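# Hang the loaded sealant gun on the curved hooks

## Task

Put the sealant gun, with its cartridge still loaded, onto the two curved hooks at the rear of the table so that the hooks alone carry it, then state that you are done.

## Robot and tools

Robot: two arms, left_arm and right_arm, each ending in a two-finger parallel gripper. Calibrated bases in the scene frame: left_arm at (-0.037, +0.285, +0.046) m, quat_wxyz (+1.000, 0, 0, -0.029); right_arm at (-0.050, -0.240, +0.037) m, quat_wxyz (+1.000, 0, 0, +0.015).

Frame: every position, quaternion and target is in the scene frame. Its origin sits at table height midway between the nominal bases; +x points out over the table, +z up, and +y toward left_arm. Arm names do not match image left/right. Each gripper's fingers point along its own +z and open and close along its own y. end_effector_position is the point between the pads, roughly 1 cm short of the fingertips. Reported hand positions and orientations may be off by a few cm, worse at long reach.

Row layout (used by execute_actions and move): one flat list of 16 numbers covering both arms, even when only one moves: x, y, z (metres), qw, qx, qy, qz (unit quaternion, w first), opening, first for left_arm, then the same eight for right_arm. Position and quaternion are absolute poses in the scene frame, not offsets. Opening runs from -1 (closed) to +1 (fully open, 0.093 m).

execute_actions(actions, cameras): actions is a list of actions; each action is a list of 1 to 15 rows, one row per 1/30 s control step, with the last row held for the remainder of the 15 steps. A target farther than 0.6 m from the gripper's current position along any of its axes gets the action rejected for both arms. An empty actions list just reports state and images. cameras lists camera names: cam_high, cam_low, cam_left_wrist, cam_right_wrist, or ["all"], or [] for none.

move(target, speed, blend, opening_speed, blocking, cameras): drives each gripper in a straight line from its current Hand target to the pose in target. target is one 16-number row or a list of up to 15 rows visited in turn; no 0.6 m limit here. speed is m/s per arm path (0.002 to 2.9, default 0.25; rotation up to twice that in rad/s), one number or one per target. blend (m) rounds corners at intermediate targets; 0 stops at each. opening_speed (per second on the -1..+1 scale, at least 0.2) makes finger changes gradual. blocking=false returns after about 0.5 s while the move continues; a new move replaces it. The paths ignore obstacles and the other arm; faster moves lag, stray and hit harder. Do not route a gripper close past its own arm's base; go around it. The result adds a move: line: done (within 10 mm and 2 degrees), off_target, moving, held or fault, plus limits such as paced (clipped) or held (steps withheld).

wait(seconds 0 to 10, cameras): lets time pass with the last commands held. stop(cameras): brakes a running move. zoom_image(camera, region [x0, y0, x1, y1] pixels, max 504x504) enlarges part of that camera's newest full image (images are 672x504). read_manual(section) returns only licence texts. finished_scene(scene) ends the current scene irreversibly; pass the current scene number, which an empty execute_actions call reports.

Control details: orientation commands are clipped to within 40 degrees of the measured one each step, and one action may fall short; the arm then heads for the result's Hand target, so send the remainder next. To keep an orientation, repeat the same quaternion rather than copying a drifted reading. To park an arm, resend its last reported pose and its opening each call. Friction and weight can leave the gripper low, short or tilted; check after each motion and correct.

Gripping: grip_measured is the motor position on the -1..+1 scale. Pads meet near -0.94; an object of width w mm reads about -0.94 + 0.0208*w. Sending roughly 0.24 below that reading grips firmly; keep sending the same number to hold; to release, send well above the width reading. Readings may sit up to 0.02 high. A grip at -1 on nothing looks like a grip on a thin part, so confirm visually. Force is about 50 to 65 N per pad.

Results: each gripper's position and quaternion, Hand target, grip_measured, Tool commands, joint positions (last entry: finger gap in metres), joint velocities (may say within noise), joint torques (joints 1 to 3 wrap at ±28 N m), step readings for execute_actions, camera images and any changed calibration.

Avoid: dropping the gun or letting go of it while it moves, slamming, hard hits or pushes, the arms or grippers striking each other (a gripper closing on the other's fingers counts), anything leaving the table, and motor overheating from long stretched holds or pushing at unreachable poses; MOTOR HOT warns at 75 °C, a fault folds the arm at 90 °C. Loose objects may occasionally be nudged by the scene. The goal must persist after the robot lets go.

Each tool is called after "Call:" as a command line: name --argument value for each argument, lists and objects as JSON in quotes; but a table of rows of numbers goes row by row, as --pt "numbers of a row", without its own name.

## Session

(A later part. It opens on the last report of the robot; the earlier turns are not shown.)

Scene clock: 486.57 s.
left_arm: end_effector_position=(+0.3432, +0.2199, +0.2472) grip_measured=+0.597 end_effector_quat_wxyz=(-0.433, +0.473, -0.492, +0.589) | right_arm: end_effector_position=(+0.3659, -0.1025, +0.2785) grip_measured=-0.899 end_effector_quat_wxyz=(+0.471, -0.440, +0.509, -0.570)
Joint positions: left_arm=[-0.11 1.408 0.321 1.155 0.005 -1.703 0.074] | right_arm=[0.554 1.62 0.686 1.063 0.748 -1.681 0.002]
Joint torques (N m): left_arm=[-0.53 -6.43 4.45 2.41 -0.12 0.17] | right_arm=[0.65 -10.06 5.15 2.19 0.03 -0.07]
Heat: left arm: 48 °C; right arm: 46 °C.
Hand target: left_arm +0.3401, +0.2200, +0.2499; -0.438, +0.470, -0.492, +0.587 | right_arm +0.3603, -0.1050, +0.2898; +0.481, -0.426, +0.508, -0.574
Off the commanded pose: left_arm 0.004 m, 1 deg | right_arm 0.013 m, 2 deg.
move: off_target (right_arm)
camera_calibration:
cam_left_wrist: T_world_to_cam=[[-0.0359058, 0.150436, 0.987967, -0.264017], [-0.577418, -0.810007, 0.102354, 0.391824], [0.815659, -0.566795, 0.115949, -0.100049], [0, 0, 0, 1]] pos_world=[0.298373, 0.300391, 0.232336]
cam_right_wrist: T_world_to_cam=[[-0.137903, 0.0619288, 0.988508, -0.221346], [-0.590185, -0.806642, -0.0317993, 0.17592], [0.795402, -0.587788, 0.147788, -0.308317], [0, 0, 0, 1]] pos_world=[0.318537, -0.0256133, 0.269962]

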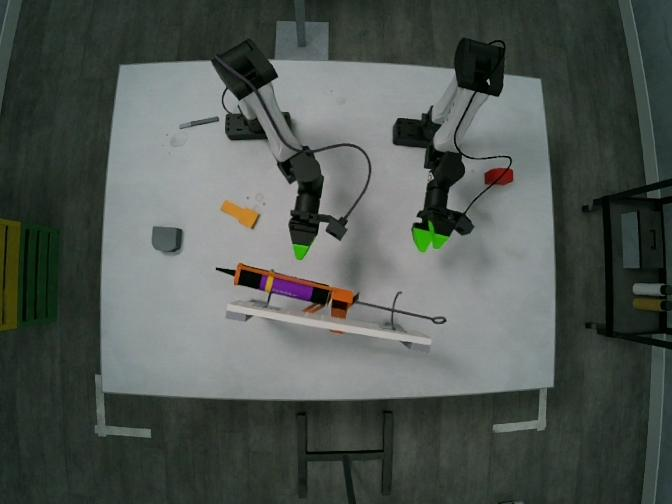

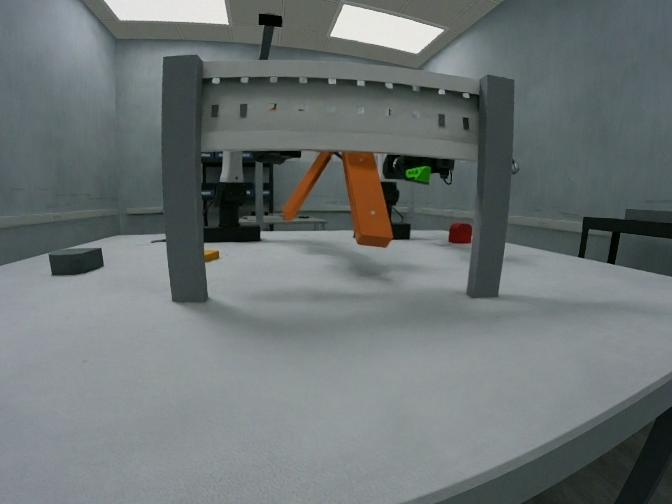

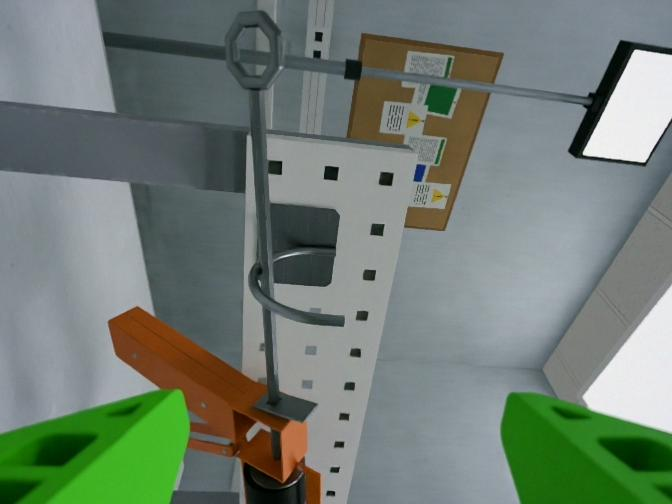

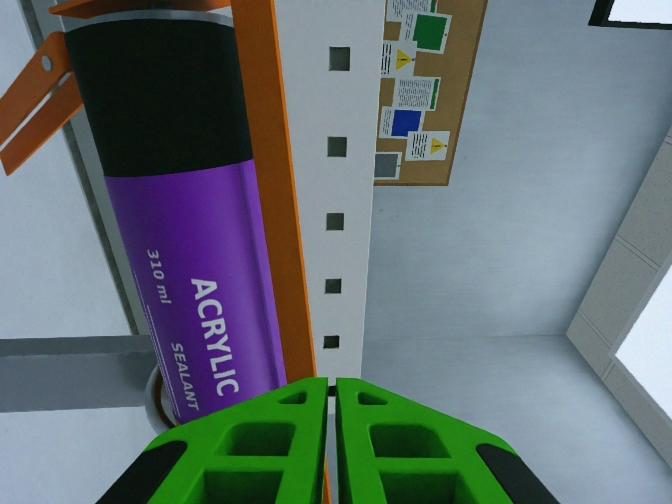

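Call:
move --pt "0.34 0.22 0.25 -0.4383 0.4701 -0.4924 0.5867 0.6 0.438 -0.107 0.286 -0.4814 0.4258 -0.5076 0.5738 -0.9" --pt "0.34 0.22 0.25 -0.4383 0.4701 -0.4924 0.5867 0.6 0.472 -0.107 0.285 -0.4814 0.4258 -0.5076 0.5738 -0.9" --speed '[0.05,0.03]' --cameras '["all"]'

Call:
zoom_image --camera "cam_high" --region '[190, 210, 490, 350]'

Scene clock: 519.83 s.
left_arm: end_effector_position=(+0.3432, +0.2200, +0.2470) grip_measured=+0.597 end_effector_quat_wxyz=(-0.433, +0.473, -0.492, +0.589) | right_arm: end_effector_position=(+0.4615, -0.1123, +0.2927) grip_measured=-0.899 end_effector_quat_wxyz=(+0.479, -0.411, +0.508, -0.586)
Joint positions: left_arm=[-0.11 1.408 0.321 1.155 0.005 -1.703 0.074] | right_arm=[0.404 1.898 1.044 1.035 0.632 -1.673 0.002]
Joint torques (N m): left_arm=[-0.57 -6.53 4.52 2.4 -0.11 0.17] | right_arm=[-0.47 -7.56 8.44 1.58 -0.41 0.21]
Heat: left arm: 46 °C; right arm: 44 °C.
Hand target: left_arm +0.3401, +0.2199, +0.2499; -0.438, +0.470, -0.492, +0.587 | right_arm +0.4710, -0.1073, +0.2847; +0.481, -0.425, +0.508, -0.574
Off the commanded pose: left_arm 0.004 m, 1 deg | right_arm 0.014 m, 2 deg.
move: off_target (right_arm)
camera_calibration:
cam_left_wrist: T_world_to_cam=[[-0.0352556, 0.150398, 0.987997, -0.264008], [-0.577038, -0.810229, 0.102746, 0.391706], [0.815956, -0.566489, 0.11535, -0.100067], [0, 0, 0, 1]] pos_world=[0.298372, 0.300391, 0.232135]
cam_right_wrist: T_world_to_cam=[[-0.18963, 0.0507759, 0.980542, -0.19661], [-0.613927, -0.785494, -0.0780536, 0.251745], [0.766247, -0.616783, 0.180126, -0.391455], [0, 0, 0, 1]] pos_world=[0.417221, -0.0337151, 0.282945]

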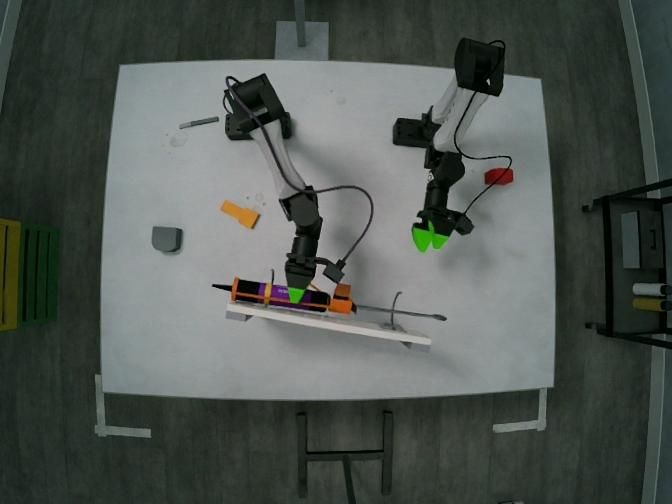

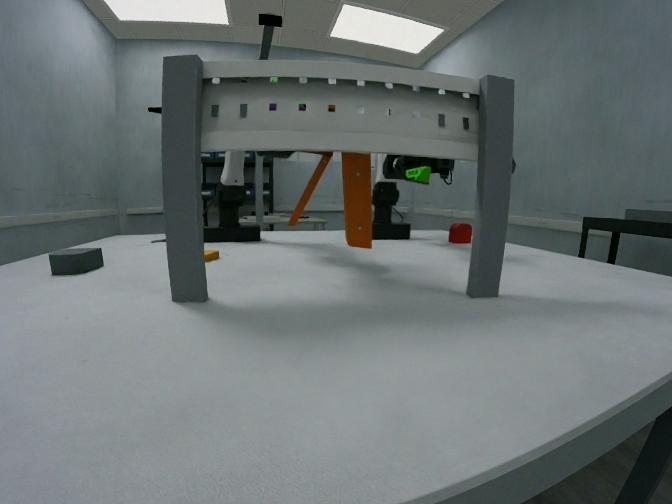

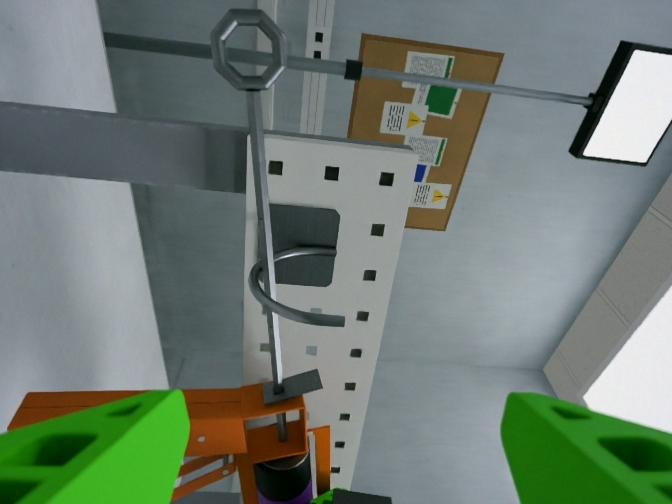

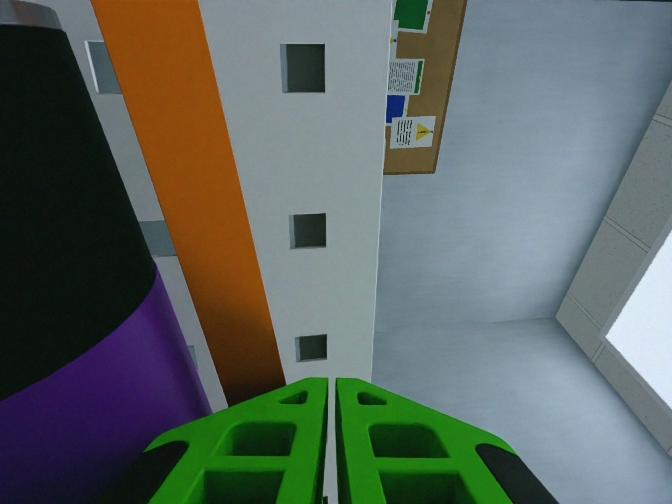

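Scaled by 1.680 from the camera's 672x504 image, which has a finer 960x720 frame.

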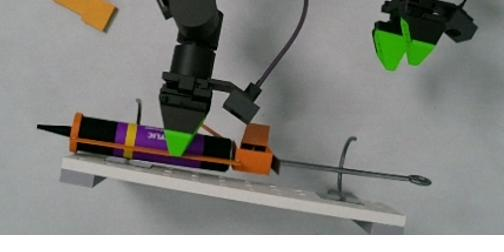

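Call:
move --target '[0.34,0.22,0.25,-0.4383,0.4701,-0.4924,0.5867,0.6,0.34,-0.105,0.305,-0.4814,0.4258,-0.5076,0.5738,-0.9]' --speed 0.06 --cameras '["all"]'

Call:
zoom_image --camera "cam_high" --region '[190, 210, 490, 350]'

Scene clock: 526.47 s.
left_arm: end_effector_position=(+0.3432, +0.2200, +0.2470) grip_measured=+0.597 end_effector_quat_wxyz=(-0.433, +0.473, -0.492, +0.589) | right_arm: end_effector_position=(+0.3452, -0.1027, +0.2999) grip_measured=-0.899 end_effector_quat_wxyz=(+0.480, -0.430, +0.508, -0.572)
Joint positions: left_arm=[-0.11 1.408 0.321 1.155 0.005 -1.703 0.074] | right_arm=[0.593 1.511 0.658 1.015 0.787 -1.69 0.002]
Joint torques (N m): left_arm=[-0.47 -6.49 4.44 2.41 -0.11 0.17] | right_arm=[0.62 -8.95 5.27 1.92 0.01 -0.08]
Heat: left arm: 45 °C; right arm: 44 °C.
Hand target: left_arm +0.3401, +0.2199, +0.2500; -0.438, +0.470, -0.492, +0.587 | right_arm +0.3402, -0.1051, +0.3049; +0.481, -0.426, +0.508, -0.574
Off the commanded pose: left_arm 0.004 m, 1 deg | right_arm 0.008 m, 1 deg.
move: done
camera_calibration:
cam_left_wrist: T_world_to_cam=[[-0.0352556, 0.150398, 0.987997, -0.264008], [-0.577038, -0.810229, 0.102746, 0.391706], [0.815956, -0.566489, 0.11535, -0.100067], [0, 0, 0, 1]] pos_world=[0.298372, 0.300391, 0.232135]
cam_right_wrist: T_world_to_cam=[[-0.159106, 0.048914, 0.986049, -0.238675], [-0.589423, -0.805941, -0.0551278, 0.171125], [0.792001, -0.589971, 0.157061, -0.296939], [0, 0, 0, 1]] pos_world=[0.298067, -0.0255948, 0.291416]

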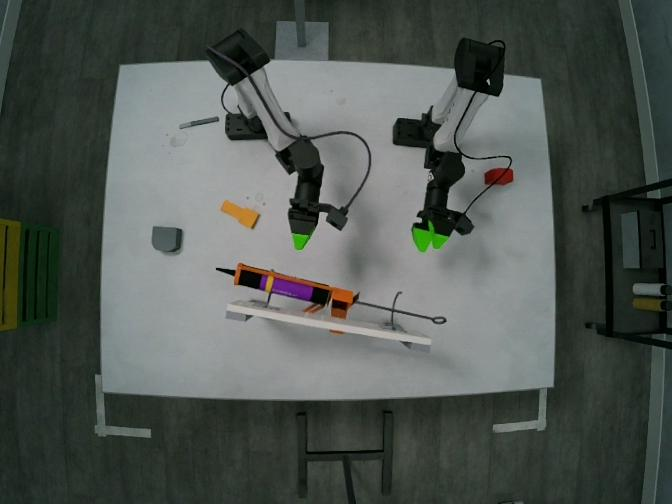

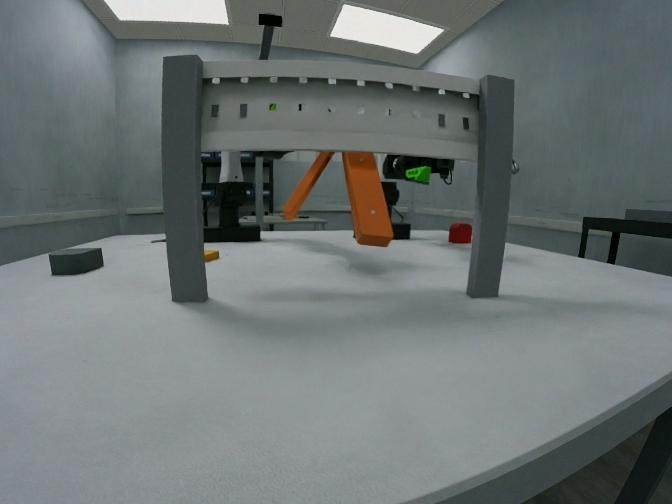

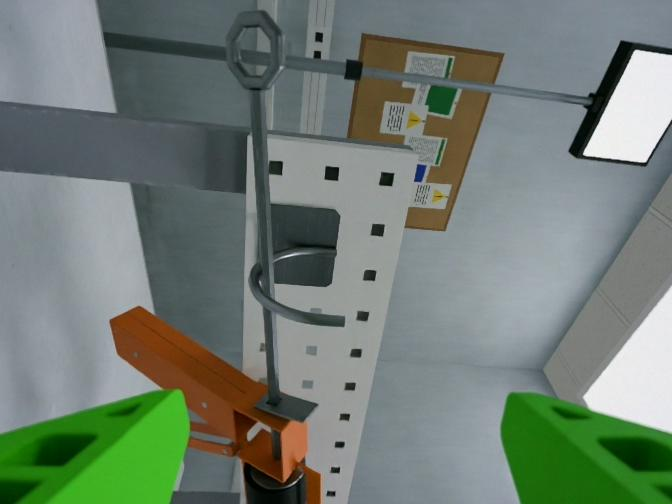

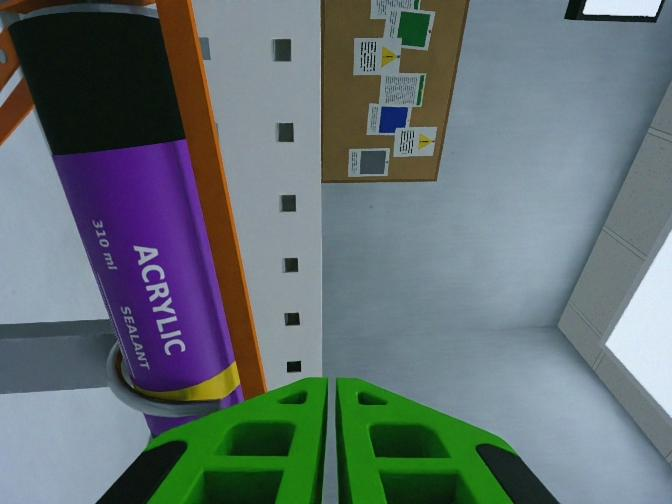

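Scaled by 1.680 from the camera's 672x504 image, which has a finer 960x720 frame.

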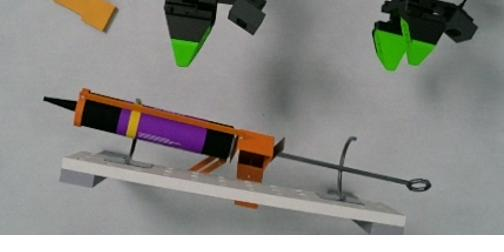

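Call:
move --target '[0.39,0.16,0.17,-0.2706,0.2706,-0.6533,0.6533,0,0.28,-0.12,0.30,-0.4814,0.4258,-0.5076,0.5738,-0.9]' --speed 0.25 --cameras '["cam_left_wrist","cam_high"]'

Call:
zoom_image --camera "cam_left_wrist" --region '[0, 0, 504, 400]'

Scene clock: 557.90 s.
left_arm: end_effector_position=(+0.3864, +0.1588, +0.1726) grip_measured=+0.002 end_effector_quat_wxyz=(+0.268, -0.276, +0.651, -0.654) | right_arm: end_effector_position=(+0.2839, -0.1179, +0.2984) grip_measured=-0.899 end_effector_quat_wxyz=(+0.482, -0.428, +0.508, -0.572)
Joint positions: left_arm=[0.033 1.978 0.6 1.377 0.757 -1.582 0.045] | right_arm=[0.697 1.274 0.453 1.01 0.889 -1.719 0.002]
Joint torques (N m): left_arm=[0.59 -6.5 5 2.37 0.09 0.19] | right_arm=[0.66 -5.93 5.33 1.83 0.01 -0.1]
Heat: left arm: 44 °C; right arm: 43 °C.
Hand target: left_arm +0.3899, +0.1601, +0.1699; +0.271, -0.271, +0.653, -0.653 | right_arm +0.2801, -0.1199, +0.2999; +0.481, -0.426, +0.508, -0.574
Off the commanded pose: left_arm 0.005 m, 1 deg | right_arm 0.005 m, 0 deg.
move: done
camera_calibration:
cam_left_wrist: T_world_to_cam=[[0.0204847, 0.0111304, 0.999728, -0.181165], [-0.938192, -0.345346, 0.0230687, 0.454138], [0.345509, -0.938409, 0.00336811, 0.0988089], [0, 0, 0, 1]] pos_world=[0.395641, 0.251574, 0.170307]
Images, in order (width x height): cam_high 672x504, cam_left_wrist 672x504.

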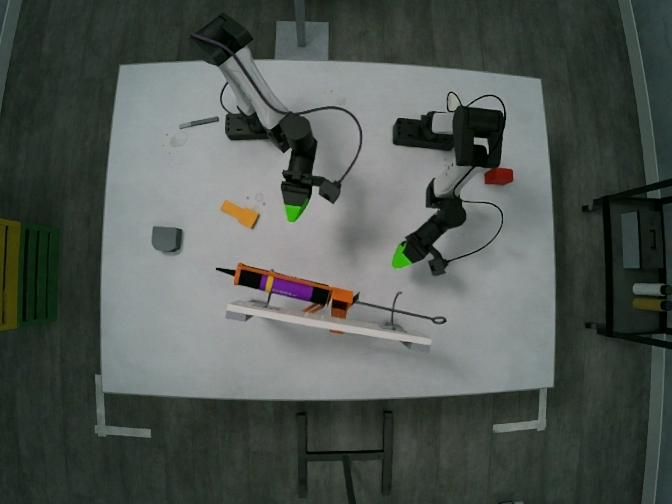

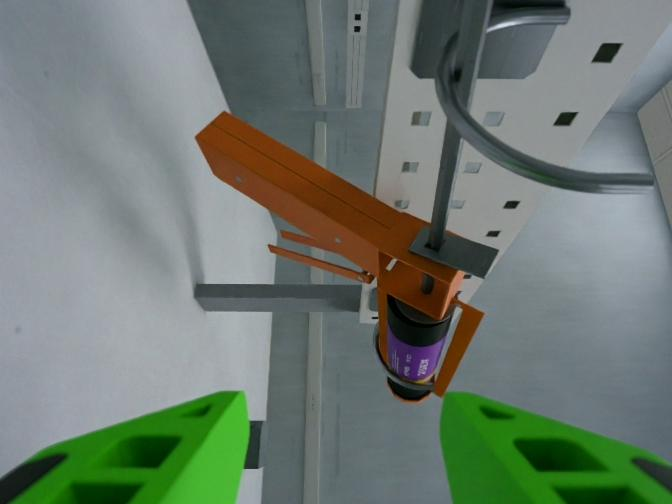

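Scaled by 1.000.

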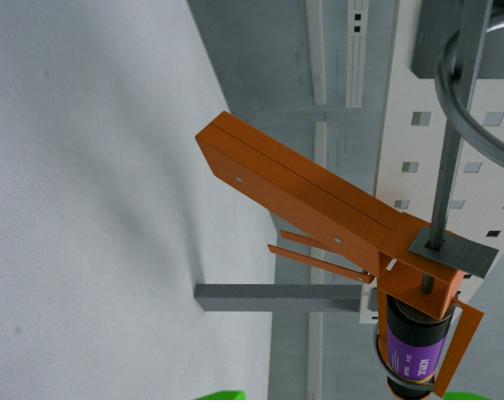

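Call:
finished_scene --scene 2

The scene is finished: the task was done.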